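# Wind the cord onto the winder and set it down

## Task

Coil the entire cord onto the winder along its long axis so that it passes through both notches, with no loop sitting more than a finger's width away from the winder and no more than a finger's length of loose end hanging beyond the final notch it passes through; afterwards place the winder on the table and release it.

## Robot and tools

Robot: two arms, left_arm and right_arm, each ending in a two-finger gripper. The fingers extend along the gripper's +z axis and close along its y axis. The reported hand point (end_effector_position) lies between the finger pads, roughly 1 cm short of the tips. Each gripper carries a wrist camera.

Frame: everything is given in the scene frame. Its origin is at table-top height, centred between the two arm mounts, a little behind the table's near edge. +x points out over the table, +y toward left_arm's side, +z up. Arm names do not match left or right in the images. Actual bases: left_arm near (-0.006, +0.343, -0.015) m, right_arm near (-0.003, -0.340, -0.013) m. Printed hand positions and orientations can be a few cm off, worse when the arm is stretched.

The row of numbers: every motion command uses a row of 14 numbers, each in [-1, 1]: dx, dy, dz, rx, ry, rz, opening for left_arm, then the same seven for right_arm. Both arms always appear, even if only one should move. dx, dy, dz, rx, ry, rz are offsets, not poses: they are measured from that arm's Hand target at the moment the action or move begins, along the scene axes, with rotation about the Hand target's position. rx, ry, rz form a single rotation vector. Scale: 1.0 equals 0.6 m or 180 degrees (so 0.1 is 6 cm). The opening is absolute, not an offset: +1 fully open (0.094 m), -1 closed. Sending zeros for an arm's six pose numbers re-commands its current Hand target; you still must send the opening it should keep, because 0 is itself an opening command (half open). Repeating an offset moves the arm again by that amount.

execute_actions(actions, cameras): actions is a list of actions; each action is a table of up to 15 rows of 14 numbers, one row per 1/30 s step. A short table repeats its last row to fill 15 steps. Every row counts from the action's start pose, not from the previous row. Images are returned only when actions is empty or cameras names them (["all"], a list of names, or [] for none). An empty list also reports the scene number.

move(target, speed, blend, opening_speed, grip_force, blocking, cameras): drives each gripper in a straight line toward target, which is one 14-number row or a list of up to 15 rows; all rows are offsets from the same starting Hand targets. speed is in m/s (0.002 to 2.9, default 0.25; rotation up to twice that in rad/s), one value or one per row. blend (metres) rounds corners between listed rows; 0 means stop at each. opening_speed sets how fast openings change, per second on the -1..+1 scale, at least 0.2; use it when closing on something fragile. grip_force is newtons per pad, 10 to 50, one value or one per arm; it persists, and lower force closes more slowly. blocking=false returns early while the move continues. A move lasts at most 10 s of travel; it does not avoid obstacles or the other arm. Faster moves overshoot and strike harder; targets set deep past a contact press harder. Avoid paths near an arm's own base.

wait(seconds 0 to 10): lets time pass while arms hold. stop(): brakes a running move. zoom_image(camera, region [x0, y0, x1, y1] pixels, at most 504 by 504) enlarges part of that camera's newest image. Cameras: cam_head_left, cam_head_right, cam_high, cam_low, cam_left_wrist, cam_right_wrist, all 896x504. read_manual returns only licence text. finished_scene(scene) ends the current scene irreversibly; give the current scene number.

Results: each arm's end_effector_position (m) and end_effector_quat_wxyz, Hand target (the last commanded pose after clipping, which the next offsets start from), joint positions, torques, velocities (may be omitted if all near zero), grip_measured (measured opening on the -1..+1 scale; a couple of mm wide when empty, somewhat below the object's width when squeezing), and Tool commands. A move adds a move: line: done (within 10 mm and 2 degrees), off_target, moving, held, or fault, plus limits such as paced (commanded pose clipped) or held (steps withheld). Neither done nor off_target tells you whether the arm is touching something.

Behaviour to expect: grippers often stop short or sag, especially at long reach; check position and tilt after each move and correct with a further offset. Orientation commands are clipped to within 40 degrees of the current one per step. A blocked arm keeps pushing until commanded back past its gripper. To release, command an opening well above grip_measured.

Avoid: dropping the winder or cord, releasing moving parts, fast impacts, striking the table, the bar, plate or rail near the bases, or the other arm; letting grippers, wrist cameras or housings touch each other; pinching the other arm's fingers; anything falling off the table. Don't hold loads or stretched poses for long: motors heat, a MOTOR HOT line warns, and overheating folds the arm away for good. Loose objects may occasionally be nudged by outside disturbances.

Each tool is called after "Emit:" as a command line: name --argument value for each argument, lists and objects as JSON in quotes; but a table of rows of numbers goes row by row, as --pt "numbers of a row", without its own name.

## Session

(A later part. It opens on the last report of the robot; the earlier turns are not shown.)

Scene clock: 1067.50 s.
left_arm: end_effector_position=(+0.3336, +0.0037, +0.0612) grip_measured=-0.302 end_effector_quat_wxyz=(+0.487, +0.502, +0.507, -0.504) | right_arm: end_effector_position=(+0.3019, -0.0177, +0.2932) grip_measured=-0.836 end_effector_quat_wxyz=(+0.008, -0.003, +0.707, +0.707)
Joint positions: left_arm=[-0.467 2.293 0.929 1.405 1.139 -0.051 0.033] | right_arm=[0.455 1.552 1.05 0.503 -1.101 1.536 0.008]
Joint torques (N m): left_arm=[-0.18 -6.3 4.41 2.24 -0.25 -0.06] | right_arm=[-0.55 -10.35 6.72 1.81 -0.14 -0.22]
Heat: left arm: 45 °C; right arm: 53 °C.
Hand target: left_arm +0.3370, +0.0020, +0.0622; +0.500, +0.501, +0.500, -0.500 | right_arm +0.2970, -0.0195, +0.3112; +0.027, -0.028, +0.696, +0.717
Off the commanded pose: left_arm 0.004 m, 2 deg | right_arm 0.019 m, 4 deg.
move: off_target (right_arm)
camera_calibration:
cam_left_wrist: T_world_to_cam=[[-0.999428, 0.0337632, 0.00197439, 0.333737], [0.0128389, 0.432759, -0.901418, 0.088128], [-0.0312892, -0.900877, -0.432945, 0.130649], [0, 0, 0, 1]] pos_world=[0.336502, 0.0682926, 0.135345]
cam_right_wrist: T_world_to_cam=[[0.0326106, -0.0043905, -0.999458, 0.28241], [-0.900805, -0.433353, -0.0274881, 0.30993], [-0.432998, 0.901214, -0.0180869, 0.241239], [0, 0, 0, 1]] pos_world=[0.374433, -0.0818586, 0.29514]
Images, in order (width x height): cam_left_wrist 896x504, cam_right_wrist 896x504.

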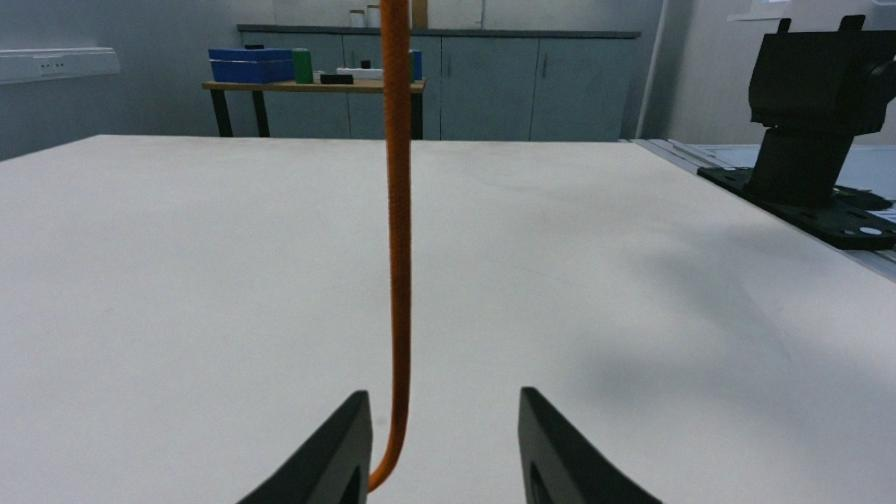

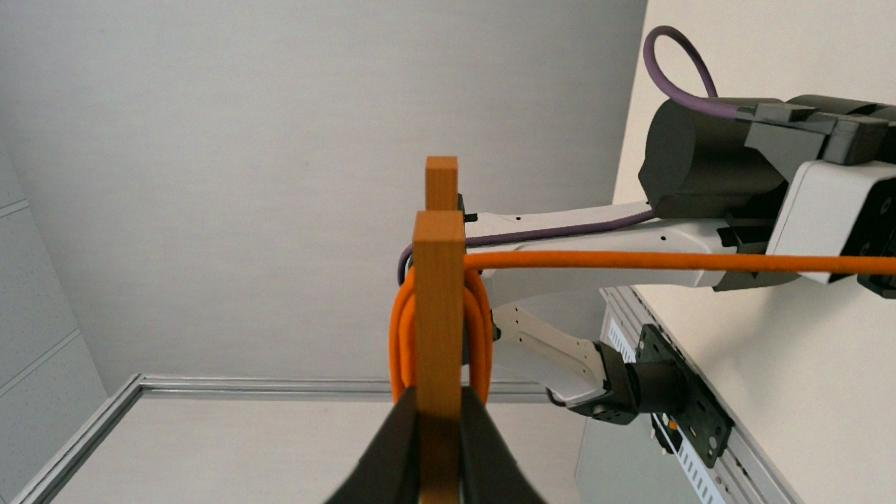

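Emit:
move --pt "0 0 0 0 0 0 -1.0 0 0 0 0 0 0 -0.93" --pt "-0.2142 0.01 0.0847 0 0 0 -1.0 0 0 0 0 0 0 -0.93" --pt "-0.3217 0.006 0.2497 0 0 0 -1.0 0 0 0 0 0 0 -0.93" --pt "-0.3283 0.006 0.4047 0 0 0 -1.0 0 0 0 0 0 0 -0.93" --pt "-0.2867 0.012 0.5713 0 0 0 -1.0 0 0 0 0 0 0 -0.93" --pt "-0.1617 0.0883 0.6263 0 0 0 -1.0 0 0 0 0 0 0 -0.93" --pt "0 0.0933 0.593 0 0 0 -1.0 0 0 0 0 0 0 -0.93" --pt "0.0833 0.0467 0.5013 0 0 0 -1.0 0 0 0 0 0 0 -0.93" --pt "0.1083 0.0067 0.4263 0 0 0 -1.0 0 0 0 0 0 0 -0.93" --pt "0.075 0.0067 0.343 0 0 0 -1.0 0 0 0 0 0 0 -0.93" --pt "0.0033 0.01 0.288 0 0 0 -1.0 0 0 0 0 0 0 -0.93" --pt "0 0.01 0.228 0 0 0 -1.0 0 0 0 0 0 0 -0.93" --speed '[0.2, 0.2, 0.2, 0.2, 0.2, 0.2, 0.2, 0.15, 0.15, 0.15, 0.15, 0.1]' --blend '[0, 0.03, 0.03, 0.03, 0.03, 0.03, 0.03, 0.02, 0.02, 0.02, 0.015, 0]' --cameras '["cam_low", "cam_left_wrist", "cam_right_wrist", "cam_head_left"]'

Emit:
zoom_image --camera "cam_low" --region '[480, 220, 600, 310]'

Scene clock: 1091.30 s.
left_arm: end_effector_position=(+0.3354, +0.0095, +0.2002) grip_measured=-0.997 end_effector_quat_wxyz=(+0.492, +0.503, +0.503, -0.502) | right_arm: end_effector_position=(+0.3019, -0.0177, +0.2932) grip_measured=-0.836 end_effector_quat_wxyz=(+0.008, -0.003, +0.707, +0.707)
Joint positions: left_arm=[-0.441 1.856 0.997 0.916 1.165 -0.055 0] | right_arm=[0.455 1.552 1.05 0.503 -1.101 1.536 0.008]
Joint torques (N m): left_arm=[-0.39 -5.79 4.93 2.16 -0.29 -0.08] | right_arm=[-0.34 -9.94 6.68 1.86 -0.08 -0.26]
Heat: left arm: 45 °C; right arm: 53 °C.
Hand target: left_arm +0.3369, +0.0079, +0.1989; +0.500, +0.501, +0.500, -0.500 | right_arm +0.2970, -0.0195, +0.3111; +0.027, -0.028, +0.696, +0.717
Off the commanded pose: left_arm 0.002 m, 1 deg | right_arm 0.019 m, 4 deg.
move: off_target (right_arm)
camera_calibration:
cam_left_wrist: T_world_to_cam=[[-0.999394, 0.0334124, -0.00979378, 0.33749], [0.0231512, 0.42759, -0.903676, 0.207995], [-0.0260063, -0.903355, -0.428104, 0.193398], [0, 0, 0, 1]] pos_world=[0.337499, 0.0744944, 0.27406]
cam_right_wrist: T_world_to_cam=[[0.0326106, -0.0043905, -0.999458, 0.28241], [-0.900805, -0.433353, -0.0274881, 0.30993], [-0.432998, 0.901214, -0.0180869, 0.241239], [0, 0, 0, 1]] pos_world=[0.374433, -0.0818586, 0.29514]
Images, in order (width x height): cam_head_left 896x504, cam_low 896x504, cam_left_wrist 896x504, cam_right_wrist 896x504.

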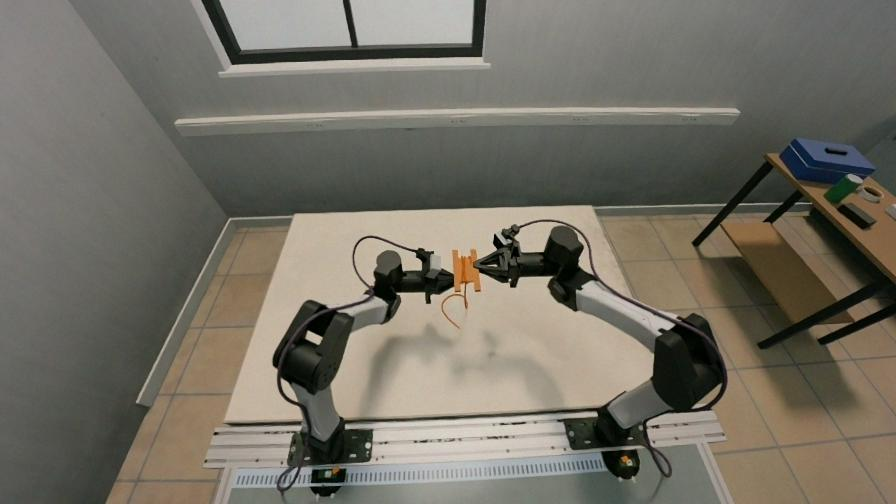

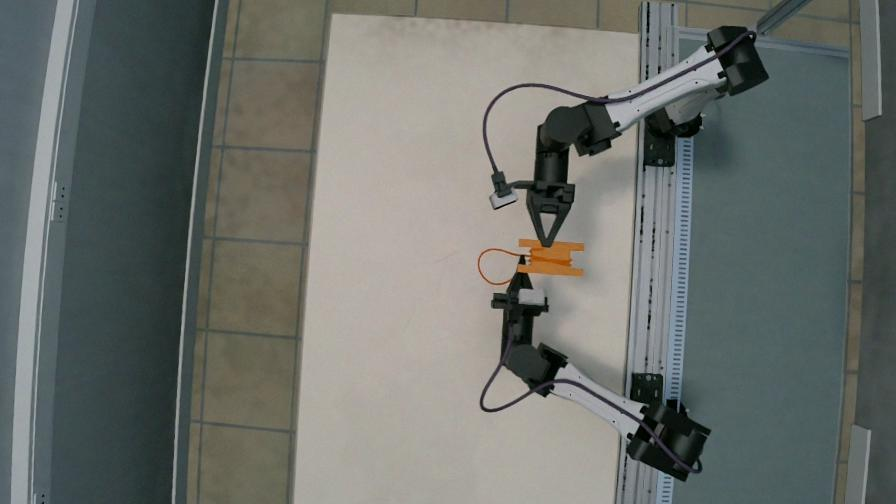

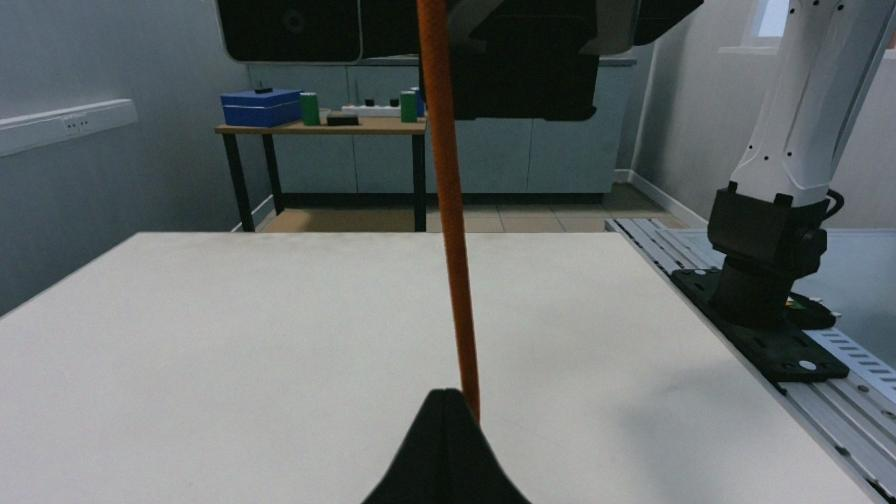

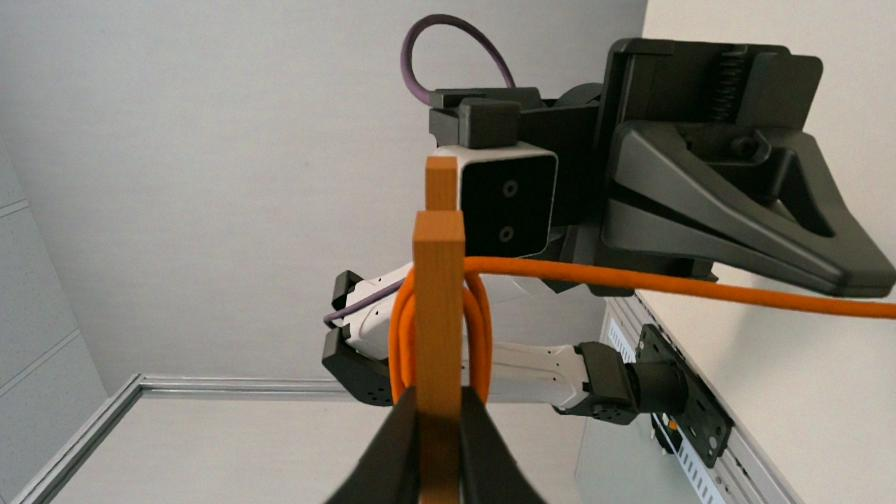

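Scaled by 4.200 from the camera's 896x504 image, which has a finer 1280x720 frame.

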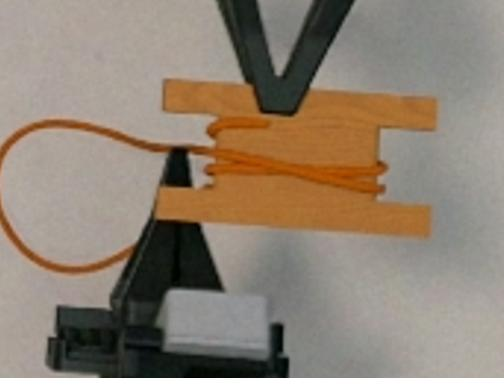

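Emit:
move --pt "0.0083 0.0617 -0.015 0 0 0 -0.1 0 0 0 0 0 0 -0.93" --pt "0.0133 0.0617 -0.2217 0 0 0 -0.1 0 0 0 0 0 0 -0.93" --pt "0.0167 -0.03 -0.2217 0 0 0 -0.1 0 0 0 0 0 0 -0.93" --speed 0.15 --blend '[0.015, 0.015, 0]' --cameras '["cam_low", "cam_left_wrist", "cam_right_wrist", "cam_head_right"]'

Emit:
zoom_image --camera "cam_low" --region '[480, 220, 600, 310]'

Scene clock: 1113.63 s.
left_arm: end_effector_position=(+0.3387, -0.0098, +0.0623) grip_measured=-0.102 end_effector_quat_wxyz=(+0.484, +0.503, +0.505, -0.507) | right_arm: end_effector_position=(+0.3019, -0.0177, +0.2932) grip_measured=-0.836 end_effector_quat_wxyz=(+0.008, -0.003, +0.707, +0.707)
Joint positions: left_arm=[-0.492 2.309 0.984 1.365 1.124 -0.052 0.042] | right_arm=[0.455 1.552 1.05 0.503 -1.101 1.536 0.008]
Joint torques (N m): left_arm=[0.62 -6.93 5.33 2.09 -0.27 -0.07] | right_arm=[-0.54 -9.78 6.86 1.81 -0.14 -0.21]
Heat: left arm: 45 °C; right arm: 53 °C.
Hand target: left_arm +0.3471, -0.0100, +0.0660; +0.500, +0.501, +0.500, -0.500 | right_arm +0.2970, -0.0195, +0.3111; +0.027, -0.028, +0.696, +0.717
Off the commanded pose: left_arm 0.009 m, 2 deg | right_arm 0.019 m, 4 deg.
move: off_target (right_arm)
camera_calibration:
cam_left_wrist: T_world_to_cam=[[-0.999103, 0.0420347, 0.00507257, 0.339102], [0.0136247, 0.432625, -0.901471, 0.0946325], [-0.0400876, -0.900593, -0.43281, 0.122115], [0, 0, 0, 1]] pos_world=[0.342404, 0.0547818, 0.136441]
cam_right_wrist: T_world_to_cam=[[0.0326106, -0.0043905, -0.999458, 0.28241], [-0.900805, -0.433353, -0.0274881, 0.30993], [-0.432998, 0.901214, -0.0180869, 0.241239], [0, 0, 0, 1]] pos_world=[0.374433, -0.0818586, 0.29514]
Images, in order (width x height): cam_head_right 896x504, cam_low 896x504, cam_left_wrist 896x504, cam_right_wrist 896x504.

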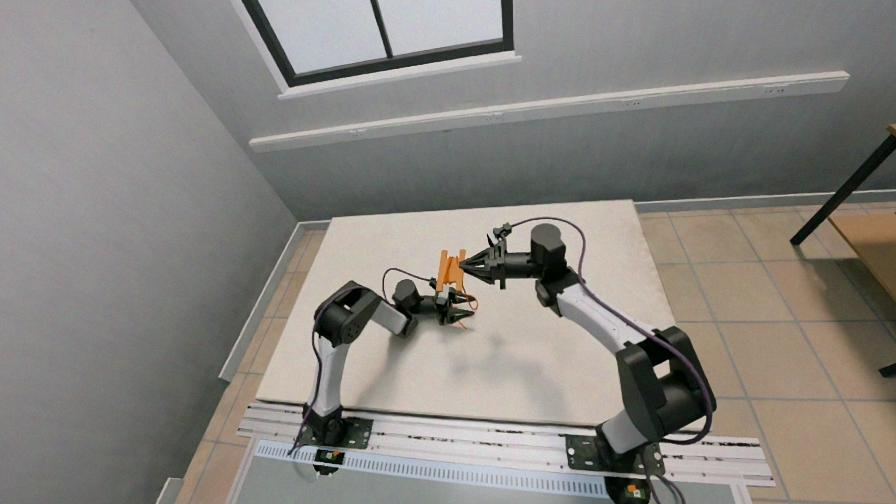

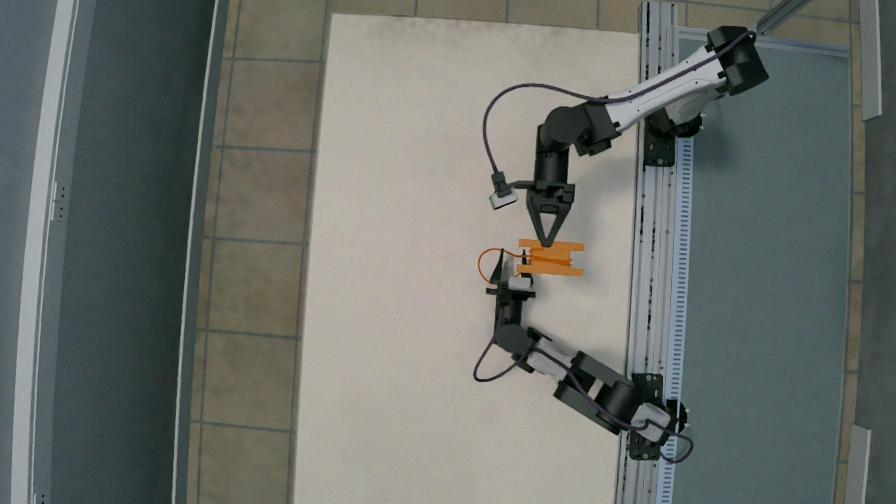

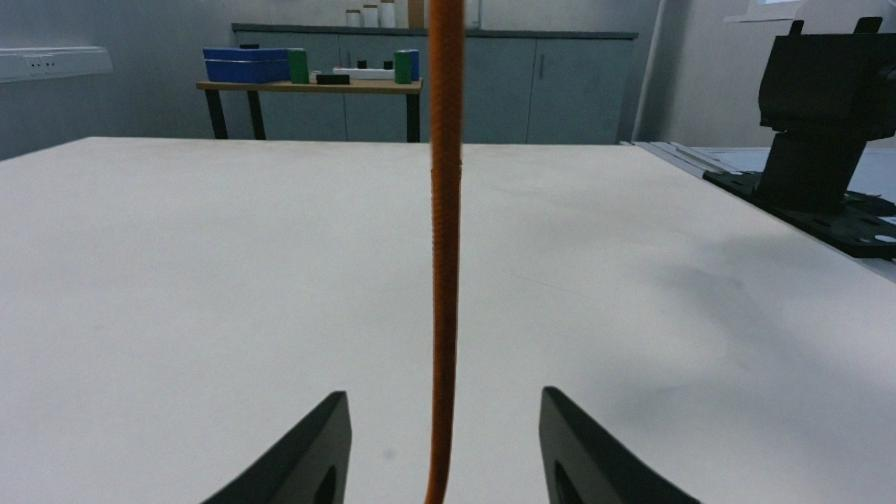

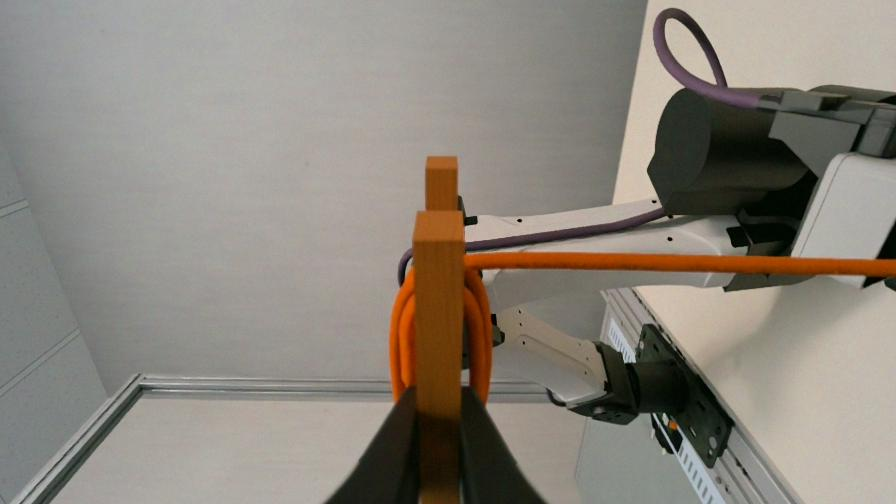

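Scaled by 4.200 from the camera's 896x504 image, which has a finer 1280x720 frame.

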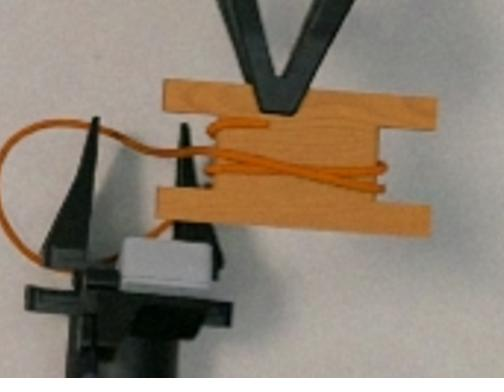

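Emit:
move --pt "0 -0.015 0 0 0 0 -0.1 0 0 0 0 0 0 -0.93" --pt "0 -0.015 0 0 0 0 -1.0 0 0 0 0 0 0 -0.93" --speed 0.1 --cameras '["cam_left_wrist"]'

Scene clock: 1121.40 s.
left_arm: end_effector_position=(+0.3409, -0.0166, +0.0641) grip_measured=-0.963 end_effector_quat_wxyz=(+0.490, +0.503, +0.503, -0.504) | right_arm: end_effector_position=(+0.3019, -0.0177, +0.2932) grip_measured=-0.836 end_effector_quat_wxyz=(+0.008, -0.003, +0.707, +0.707)
Joint positions: left_arm=[-0.506 2.316 1.003 1.365 1.103 -0.052 0.002] | right_arm=[0.455 1.552 1.05 0.503 -1.101 1.536 0.008]
Joint torques (N m): left_arm=[-0.05 -7.06 5.44 1.93 -0.27 -0.03] | right_arm=[-0.43 -9.84 7.02 1.76 -0.12 -0.11]
Heat: left arm: 45 °C; right arm: 53 °C.
Hand target: left_arm +0.3469, -0.0190, +0.0659; +0.500, +0.501, +0.500, -0.500 | right_arm +0.2970, -0.0195, +0.3111; +0.027, -0.028, +0.696, +0.717
Off the commanded pose: left_arm 0.007 m, 1 deg | right_arm 0.019 m, 4 deg.
move: off_target (right_arm)
camera_calibration:
cam_left_wrist: T_world_to_cam=[[-0.99934, 0.0359095, -0.00552176, 0.342197], [0.0203434, 0.427144, -0.903955, 0.0969578], [-0.030102, -0.90347, -0.427592, 0.113002], [0, 0, 0, 1]] pos_world=[0.343401, 0.0483913, 0.137854]
Images, in order (width x height): cam_left_wrist 896x504.

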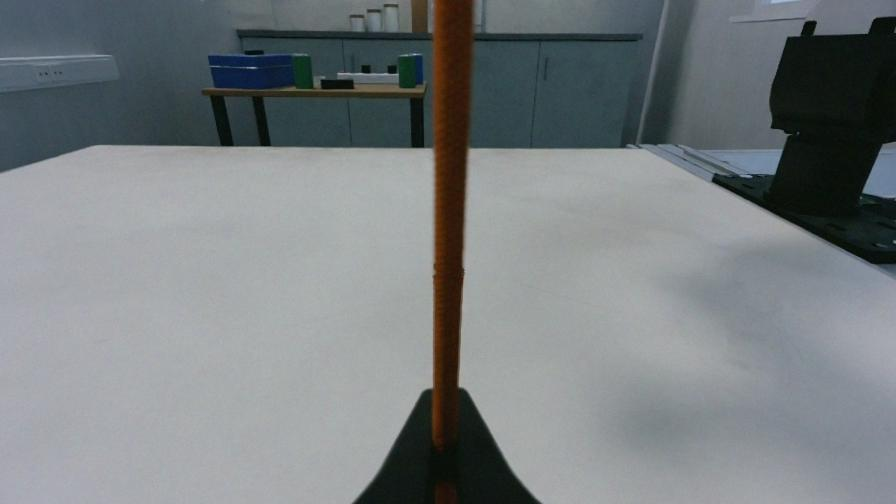

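Emit:
move --pt "-0.2307 0.045 0.0785 0 0 0 -1.0 0 0 0 0 0 0 -0.93" --pt "-0.3382 0.0417 0.2435 0 0 0 -1.0 0 0 0 0 0 0 -0.93" --pt "-0.3448 0.0417 0.3985 0 0 0 -1.0 0 0 0 0 0 0 -0.93" --pt "-0.3032 0.0483 0.5652 0 0 0 -1.0 0 0 0 0 0 0 -0.93" --pt "-0.1782 0.1233 0.6202 0 0 0 -1.0 0 0 0 0 0 0 -0.93" --pt "-0.0165 0.1283 0.5868 0 0 0 -1.0 0 0 0 0 0 0 -0.93" --pt "0.0668 0.0817 0.4952 0 0 0 -1.0 0 0 0 0 0 0 -0.93" --pt "0.0918 0.045 0.4202 0 0 0 -1.0 0 0 0 0 0 0 -0.93" --pt "0.0585 0.045 0.3368 0 0 0 -1.0 0 0 0 0 0 0 -0.93" --pt "-0.0132 0.0483 0.2818 0 0 0 -1.0 0 0 0 0 0 0 -0.93" --pt "-0.0165 0.0483 0.2235 0 0 0 -1.0 0 0 0 0 0 0 -0.93" --speed '[0.2, 0.2, 0.2, 0.2, 0.2, 0.2, 0.15, 0.15, 0.15, 0.15, 0.1]' --blend '[0.03, 0.03, 0.03, 0.03, 0.03, 0.03, 0.02, 0.02, 0.02, 0.015, 0]' --cameras '["cam_low", "cam_left_wrist", "cam_right_wrist", "cam_head_left"]'

Emit:
zoom_image --camera "cam_low" --region '[480, 220, 600, 310]'

Scene clock: 1146.50 s.
left_arm: end_effector_position=(+0.3348, +0.0105, +0.2104) grip_measured=-0.963 end_effector_quat_wxyz=(+0.505, +0.508, +0.489, -0.498) | right_arm: end_effector_position=(+0.3022, -0.0178, +0.2884) grip_measured=-0.836 end_effector_quat_wxyz=(-0.001, +0.008, +0.712, +0.702)
Joint positions: left_arm=[-0.439 1.844 1 0.948 1.166 -0.059 0.002] | right_arm=[0.454 1.552 1.05 0.471 -1.099 1.536 0.008]
Joint torques (N m): left_arm=[-0.12 -5.18 4.49 1.79 -0.27 -0.1] | right_arm=[-0.46 -10.19 6.56 2.11 -0.21 -0.32]
Heat: left arm: 46 °C; right arm: 53 °C.
Hand target: left_arm +0.3370, +0.0099, +0.2000; +0.500, +0.501, +0.500, -0.500 | right_arm +0.2971, -0.0196, +0.3111; +0.027, -0.028, +0.696, +0.717
Off the commanded pose: left_arm 0.011 m, 2 deg | right_arm 0.023 m, 6 deg.
move: off_target (left_arm, right_arm)
camera_calibration:
cam_left_wrist: T_world_to_cam=[[-0.998311, 0.0329896, -0.0478231, 0.34453], [0.057167, 0.411027, -0.909829, 0.206913], [-0.0103583, -0.911026, -0.412219, 0.190129], [0, 0, 0, 1]] pos_world=[0.334089, 0.0767995, 0.283106]
cam_right_wrist: T_world_to_cam=[[0.00423826, -0.0186097, -0.999818, 0.285976], [-0.902011, -0.431692, 0.00421148, 0.301207], [-0.431691, 0.901829, -0.0186158, 0.241157], [0, 0, 0, 1]] pos_world=[0.374585, -0.0821318, 0.289144]
Images, in order (width x height): cam_head_left 896x504, cam_low 896x504, cam_left_wrist 896x504, cam_right_wrist 896x504.

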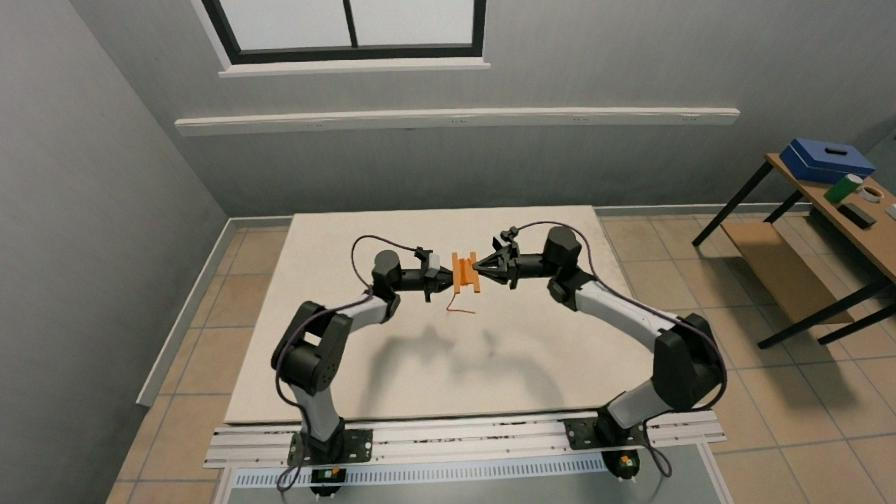

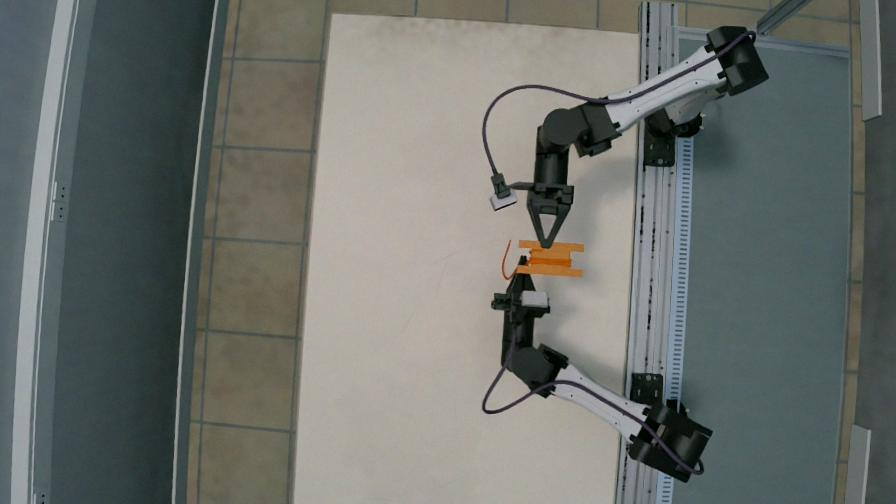

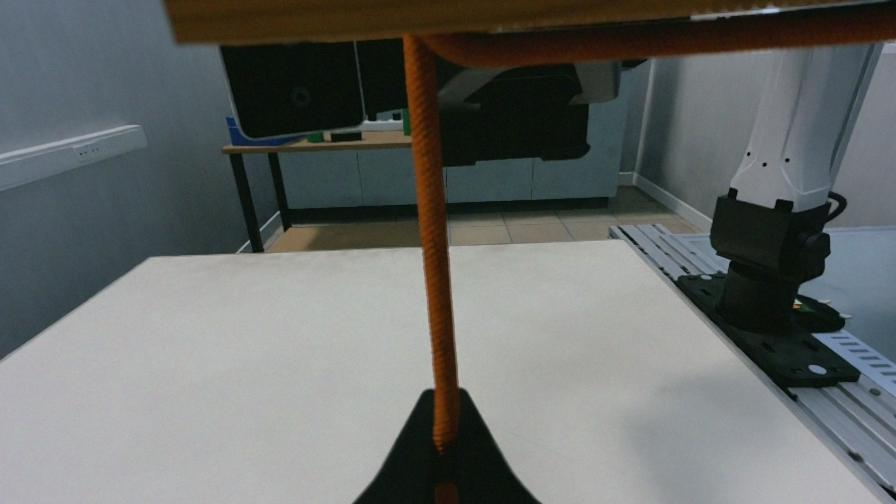

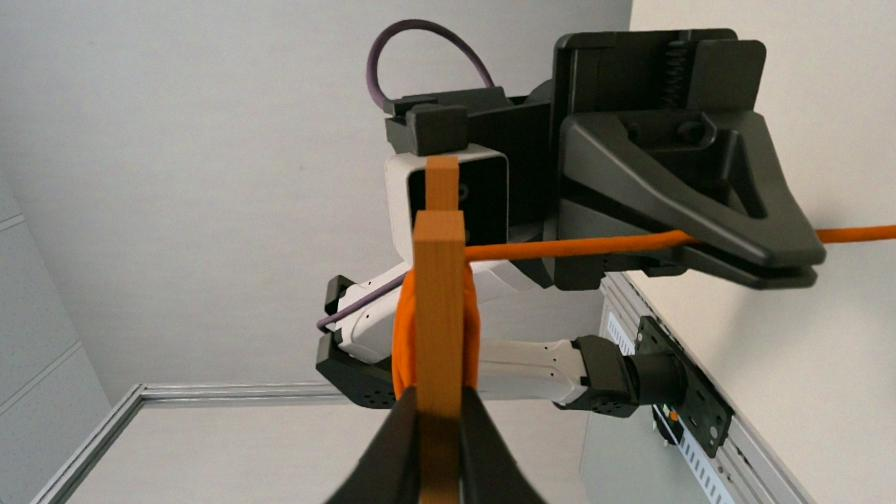

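Scaled by 4.200 from the camera's 896x504 image, which has a finer 1280x720 frame.

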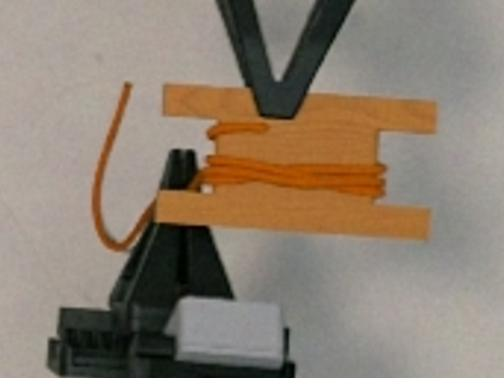

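Emit:
move --pt "0 -0.004 0 0 0 0 -0.2 0 0 0 0 0 0 -0.93" --pt "0 -0.004 -0.228 0 0 0 -0.2 0 0 0 0 0 0 -0.93" --speed 0.15 --cameras '["cam_left_wrist", "cam_low", "cam_right_wrist"]'

Emit:
zoom_image --camera "cam_low" --region '[480, 220, 600, 310]'

Scene clock: 1170.43 s.
left_arm: end_effector_position=(+0.3338, +0.0092, +0.0601) grip_measured=-0.202 end_effector_quat_wxyz=(+0.485, +0.501, +0.508, -0.505) | right_arm: end_effector_position=(+0.3023, -0.0178, +0.2932) grip_measured=-0.836 end_effector_quat_wxyz=(+0.009, -0.002, +0.707, +0.707)
Joint positions: left_arm=[-0.454 2.292 0.92 1.411 1.153 -0.053 0.037] | right_arm=[0.454 1.552 1.05 0.503 -1.099 1.536 0.008]
Joint torques (N m): left_arm=[-0.21 -6.69 4.27 2.2 -0.26 -0.07] | right_arm=[-0.59 -9.8 6.86 1.84 -0.17 -0.22]
Heat: left arm: 44 °C; right arm: 54 °C.
Hand target: left_arm +0.3370, +0.0075, +0.0632; +0.500, +0.501, +0.500, -0.500 | right_arm +0.2971, -0.0196, +0.3111; +0.027, -0.028, +0.696, +0.717
Off the commanded pose: left_arm 0.005 m, 2 deg | right_arm 0.019 m, 4 deg.
move: off_target (right_arm)
camera_calibration:
cam_left_wrist: T_world_to_cam=[[-0.999399, 0.0340396, 0.00649461, 0.333523], [0.00893741, 0.434259, -0.900744, 0.0861247], [-0.0334813, -0.900144, -0.434303, 0.135917], [0, 0, 0, 1]] pos_world=[0.337103, 0.0735918, 0.134439]
cam_right_wrist: T_world_to_cam=[[0.0322386, -0.00463505, -0.999469, 0.282422], [-0.901783, -0.431338, -0.0270873, 0.31048], [-0.430984, 0.902178, -0.0180856, 0.240961], [0, 0, 0, 1]] pos_world=[0.374731, -0.082159, 0.29504]
Images, in order (width x height): cam_low 896x504, cam_left_wrist 896x504, cam_right_wrist 896x504.

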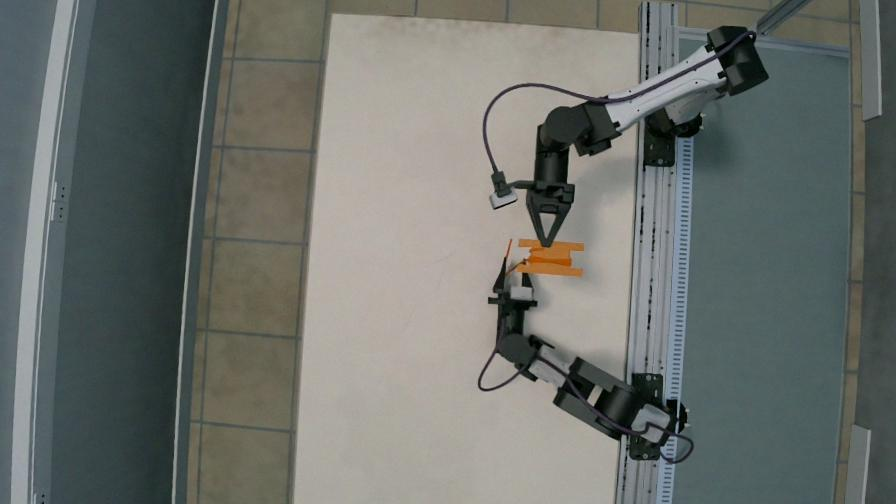

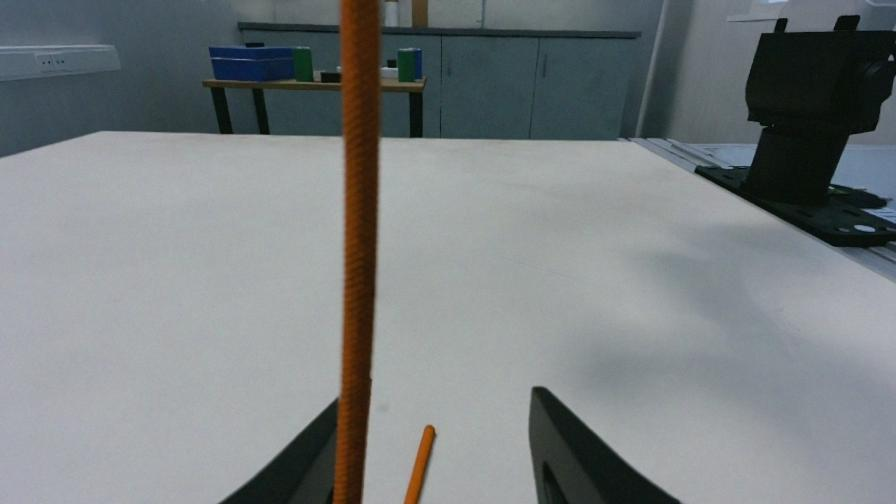

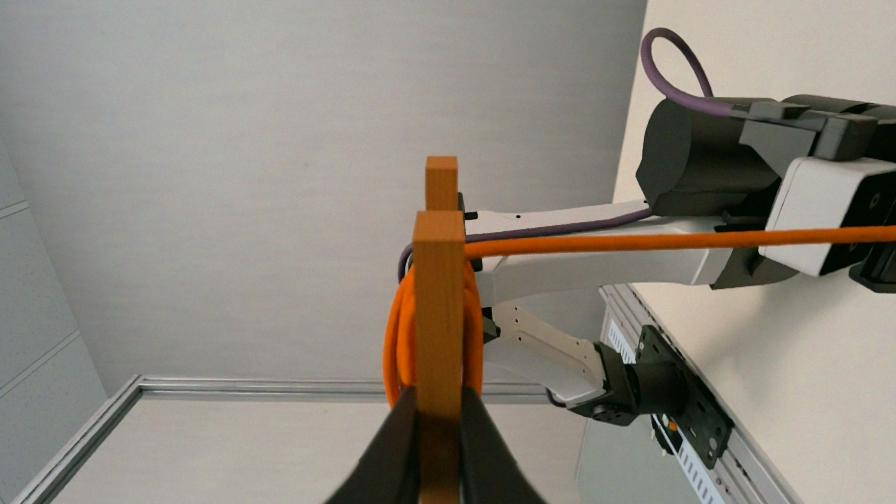

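Scaled by 4.200 from the camera's 896x504 image, which has a finer 1280x720 frame.

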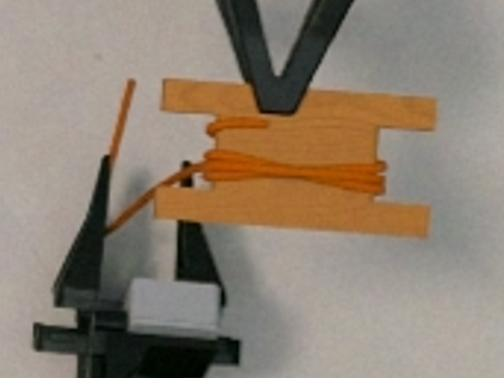

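Emit:
move --pt "0.0133 0.02 0 0 0 0 -0.2 0 0 0 0 0 0 -0.93" --pt "0.0133 0.02 0 0 0 0 -1.0 0 0 0 0 0 0 -0.93" --speed 0.1 --cameras '["cam_left_wrist", "cam_low"]'

Emit:
zoom_image --camera "cam_low" --region '[480, 220, 600, 310]'

Scene clock: 1185.07 s.
left_arm: end_effector_position=(+0.3412, +0.0191, +0.0576) grip_measured=-0.976 end_effector_quat_wxyz=(+0.487, +0.495, +0.516, -0.502) | right_arm: end_effector_position=(+0.3023, -0.0178, +0.2932) grip_measured=-0.836 end_effector_quat_wxyz=(+0.009, -0.002, +0.707, +0.707)
Joint positions: left_arm=[-0.426 2.299 0.92 1.412 1.163 -0.058 0.001] | right_arm=[0.454 1.552 1.05 0.503 -1.099 1.536 0.008]
Joint torques (N m): left_arm=[0.73 -6.71 5.14 2.2 0.04 -0.08] | right_arm=[-0.64 -9.68 6.87 1.78 -0.1 -0.19]
Heat: left arm: 44 °C; right arm: 54 °C.
Hand target: left_arm +0.3451, +0.0196, +0.0632; +0.500, +0.501, +0.500, -0.500 | right_arm +0.2971, -0.0196, +0.3111; +0.027, -0.028, +0.696, +0.717
Off the commanded pose: left_arm 0.007 m, 2 deg | right_arm 0.019 m, 4 deg.
move: off_target (right_arm)
camera_calibration:
cam_left_wrist: T_world_to_cam=[[-0.999754, 0.0150259, 0.0163434, 0.340508], [-0.00813977, 0.436809, -0.899518, 0.0851239], [-0.020655, -0.899429, -0.436579, 0.139772], [0, 0, 0, 1]] pos_world=[0.344004, 0.0834159, 0.132027]
Images, in order (width x height): cam_low 896x504, cam_left_wrist 896x504.

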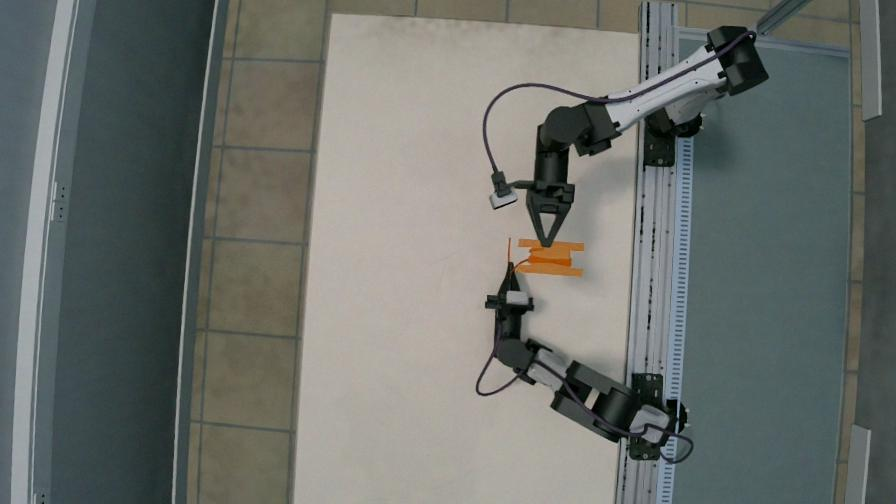

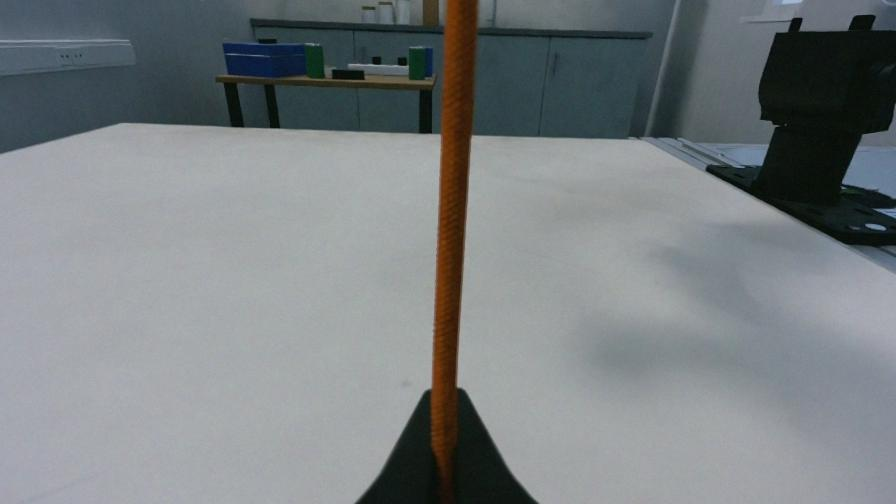

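Scaled by 4.200 from the camera's 896x504 image, which has a finer 1280x720 frame.

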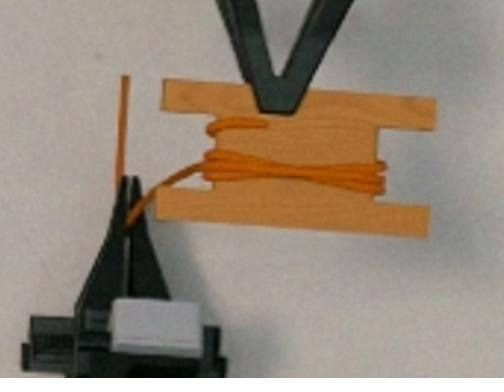

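Emit:
move --pt "-0.2277 -0.0127 0.083 0 0 0 -1.0 0 0 0 0 0 0 -0.93" --pt "-0.3352 -0.0193 0.248 0 0 0 -1.0 0 0 0 0 0 0 -0.93" --pt "-0.3418 -0.0193 0.403 0 0 0 -1.0 0 0 0 0 0 0 -0.93" --pt "-0.3002 -0.016 0.5697 0 0 0 -1.0 0 0 0 0 0 0 -0.93" --pt "-0.1752 0.059 0.6247 0 0 0 -1.0 0 0 0 0 0 0 -0.93" --pt "-0.0135 0.064 0.5913 0 0 0 -1.0 0 0 0 0 0 0 -0.93" --pt "0.0698 0.0173 0.4997 0 0 0 -1.0 0 0 0 0 0 0 -0.93" --pt "0.0948 -0.0193 0.4247 0 0 0 -1.0 0 0 0 0 0 0 -0.93" --pt "0.0615 -0.0193 0.3413 0 0 0 -1.0 0 0 0 0 0 0 -0.93" --pt "-0.0102 -0.016 0.2863 0 0 0 -1.0 0 0 0 0 0 0 -0.93" --pt "-0.0135 -0.016 0.228 0 0 0 -1.0 0 0 0 0 0 0 -0.93" --speed '[0.2, 0.2, 0.2, 0.2, 0.2, 0.2, 0.15, 0.15, 0.15, 0.15, 0.1]' --blend '[0.03, 0.03, 0.03, 0.03, 0.03, 0.03, 0.02, 0.02, 0.02, 0.015, 0]' --cameras '["cam_low", "cam_high", "cam_left_wrist", "cam_right_wrist", "cam_head_left"]'

Emit:
zoom_image --camera "cam_low" --region '[480, 220, 600, 310]'

Emit:
zoom_image --camera "cam_head_left" --region '[420, 230, 510, 340]'

Scene clock: 1213.43 s.
left_arm: end_effector_position=(+0.3447, +0.0165, +0.2419) grip_measured=-0.977 end_effector_quat_wxyz=(+0.562, +0.504, +0.460, -0.467) | right_arm: end_effector_position=(+0.2936, -0.0218, +0.2432) grip_measured=-0.836 end_effector_quat_wxyz=(-0.077, +0.077, +0.746, +0.657)
Joint positions: left_arm=[-0.424 1.818 1.014 1.043 1.114 -0.071 0.001] | right_arm=[0.453 1.552 1.019 0.249 -1.103 1.516 0.008]
Joint torques (N m): left_arm=[-1.51 -3.47 2.78 0.81 0.24 -0.07] | right_arm=[-0.27 -13.41 8.95 3.35 -0.28 -0.65]
Heat: left arm: 45 °C; right arm: 54 °C.
Hand target: left_arm +0.3370, +0.0100, +0.2000; +0.500, +0.501, +0.500, -0.500 | right_arm +0.2971, -0.0196, +0.3110; +0.027, -0.028, +0.696, +0.717
Off the commanded pose: left_arm 0.043 m, 9 deg | right_arm 0.068 m, 19 deg.
move: off_target (left_arm, right_arm)
camera_calibration:
cam_left_wrist: T_world_to_cam=[[-0.98671, -0.035238, -0.158624, 0.379701], [0.135503, 0.360326, -0.922933, 0.20952], [0.0896784, -0.932161, -0.350762, 0.159754], [0, 0, 0, 1]] pos_world=[0.331938, 0.0868012, 0.309638]
cam_right_wrist: T_world_to_cam=[[-0.19969, -0.13013, -0.97118, 0.29129], [-0.874019, -0.424407, 0.236579, 0.227409], [-0.442961, 0.896072, -0.0289865, 0.245995], [0, 0, 0, 1]] pos_world=[0.365893, -0.08601, 0.236226]
Images, in order (width x height): cam_head_left 896x504, cam_high 896x504, cam_low 896x504, cam_left_wrist 896x504, cam_right_wrist 896x504.

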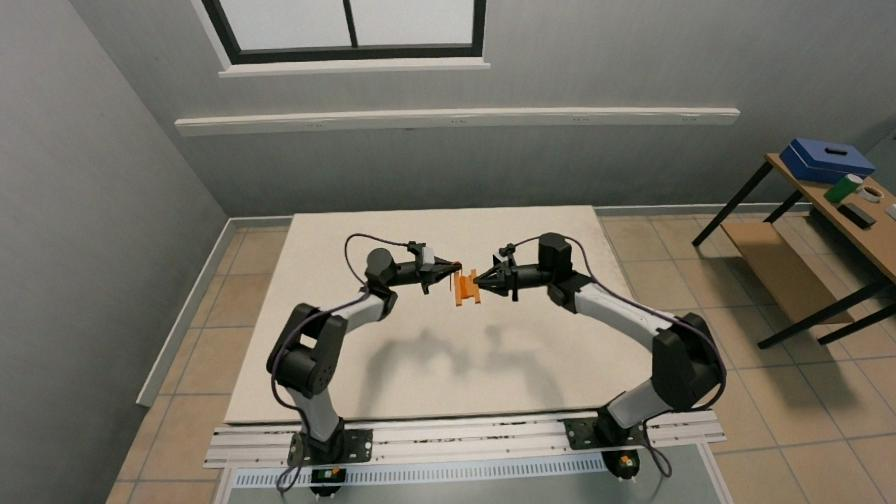

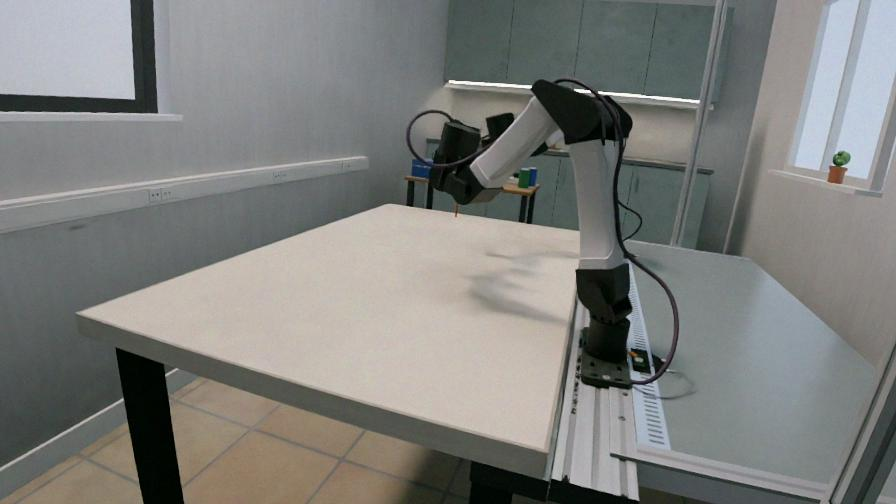

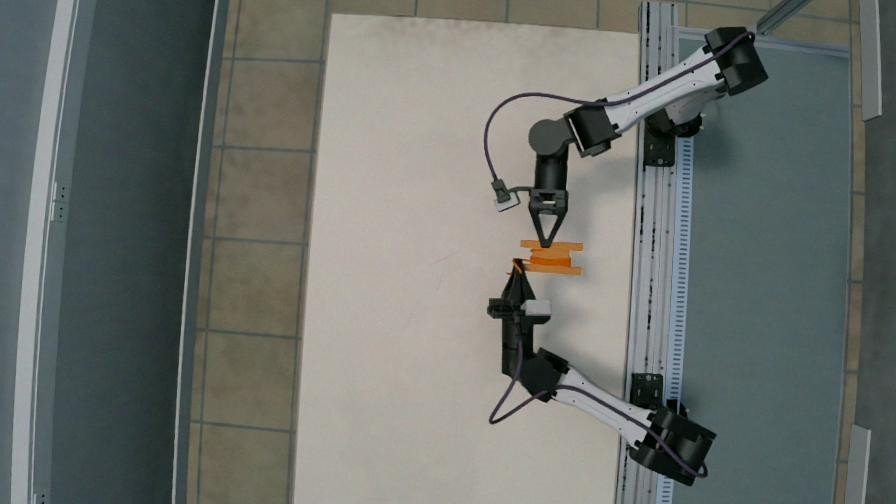

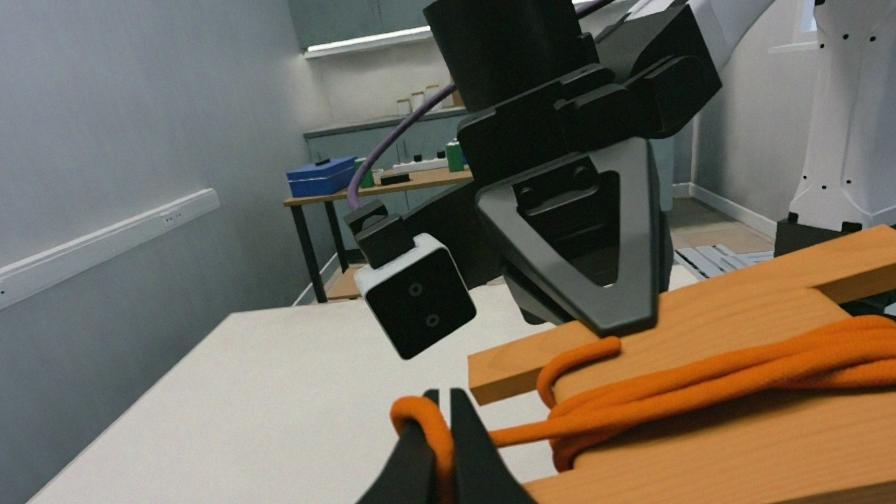

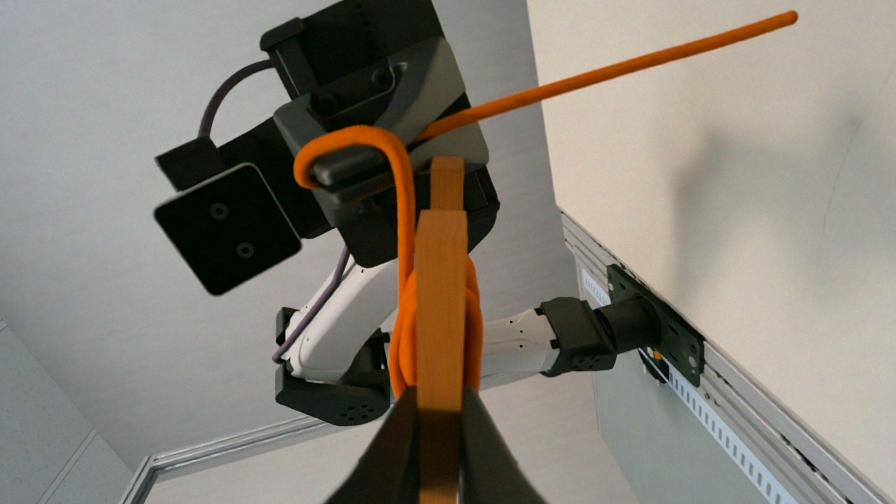

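Scaled by 4.200 from the camera's 896x504 image, which has a finer 1280x720 frame.

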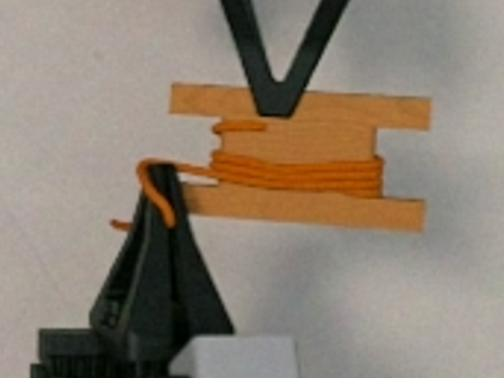

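Scaled by 4.582 from the camera's 896x504 image, which has a finer 1280x720 frame.

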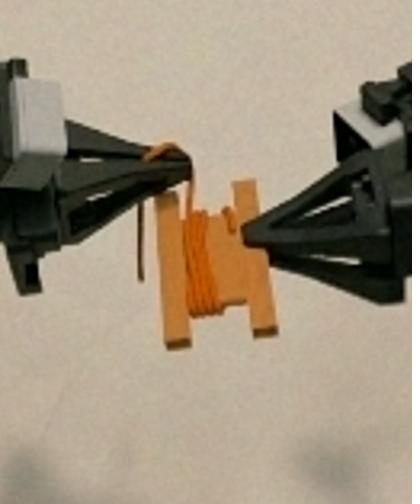

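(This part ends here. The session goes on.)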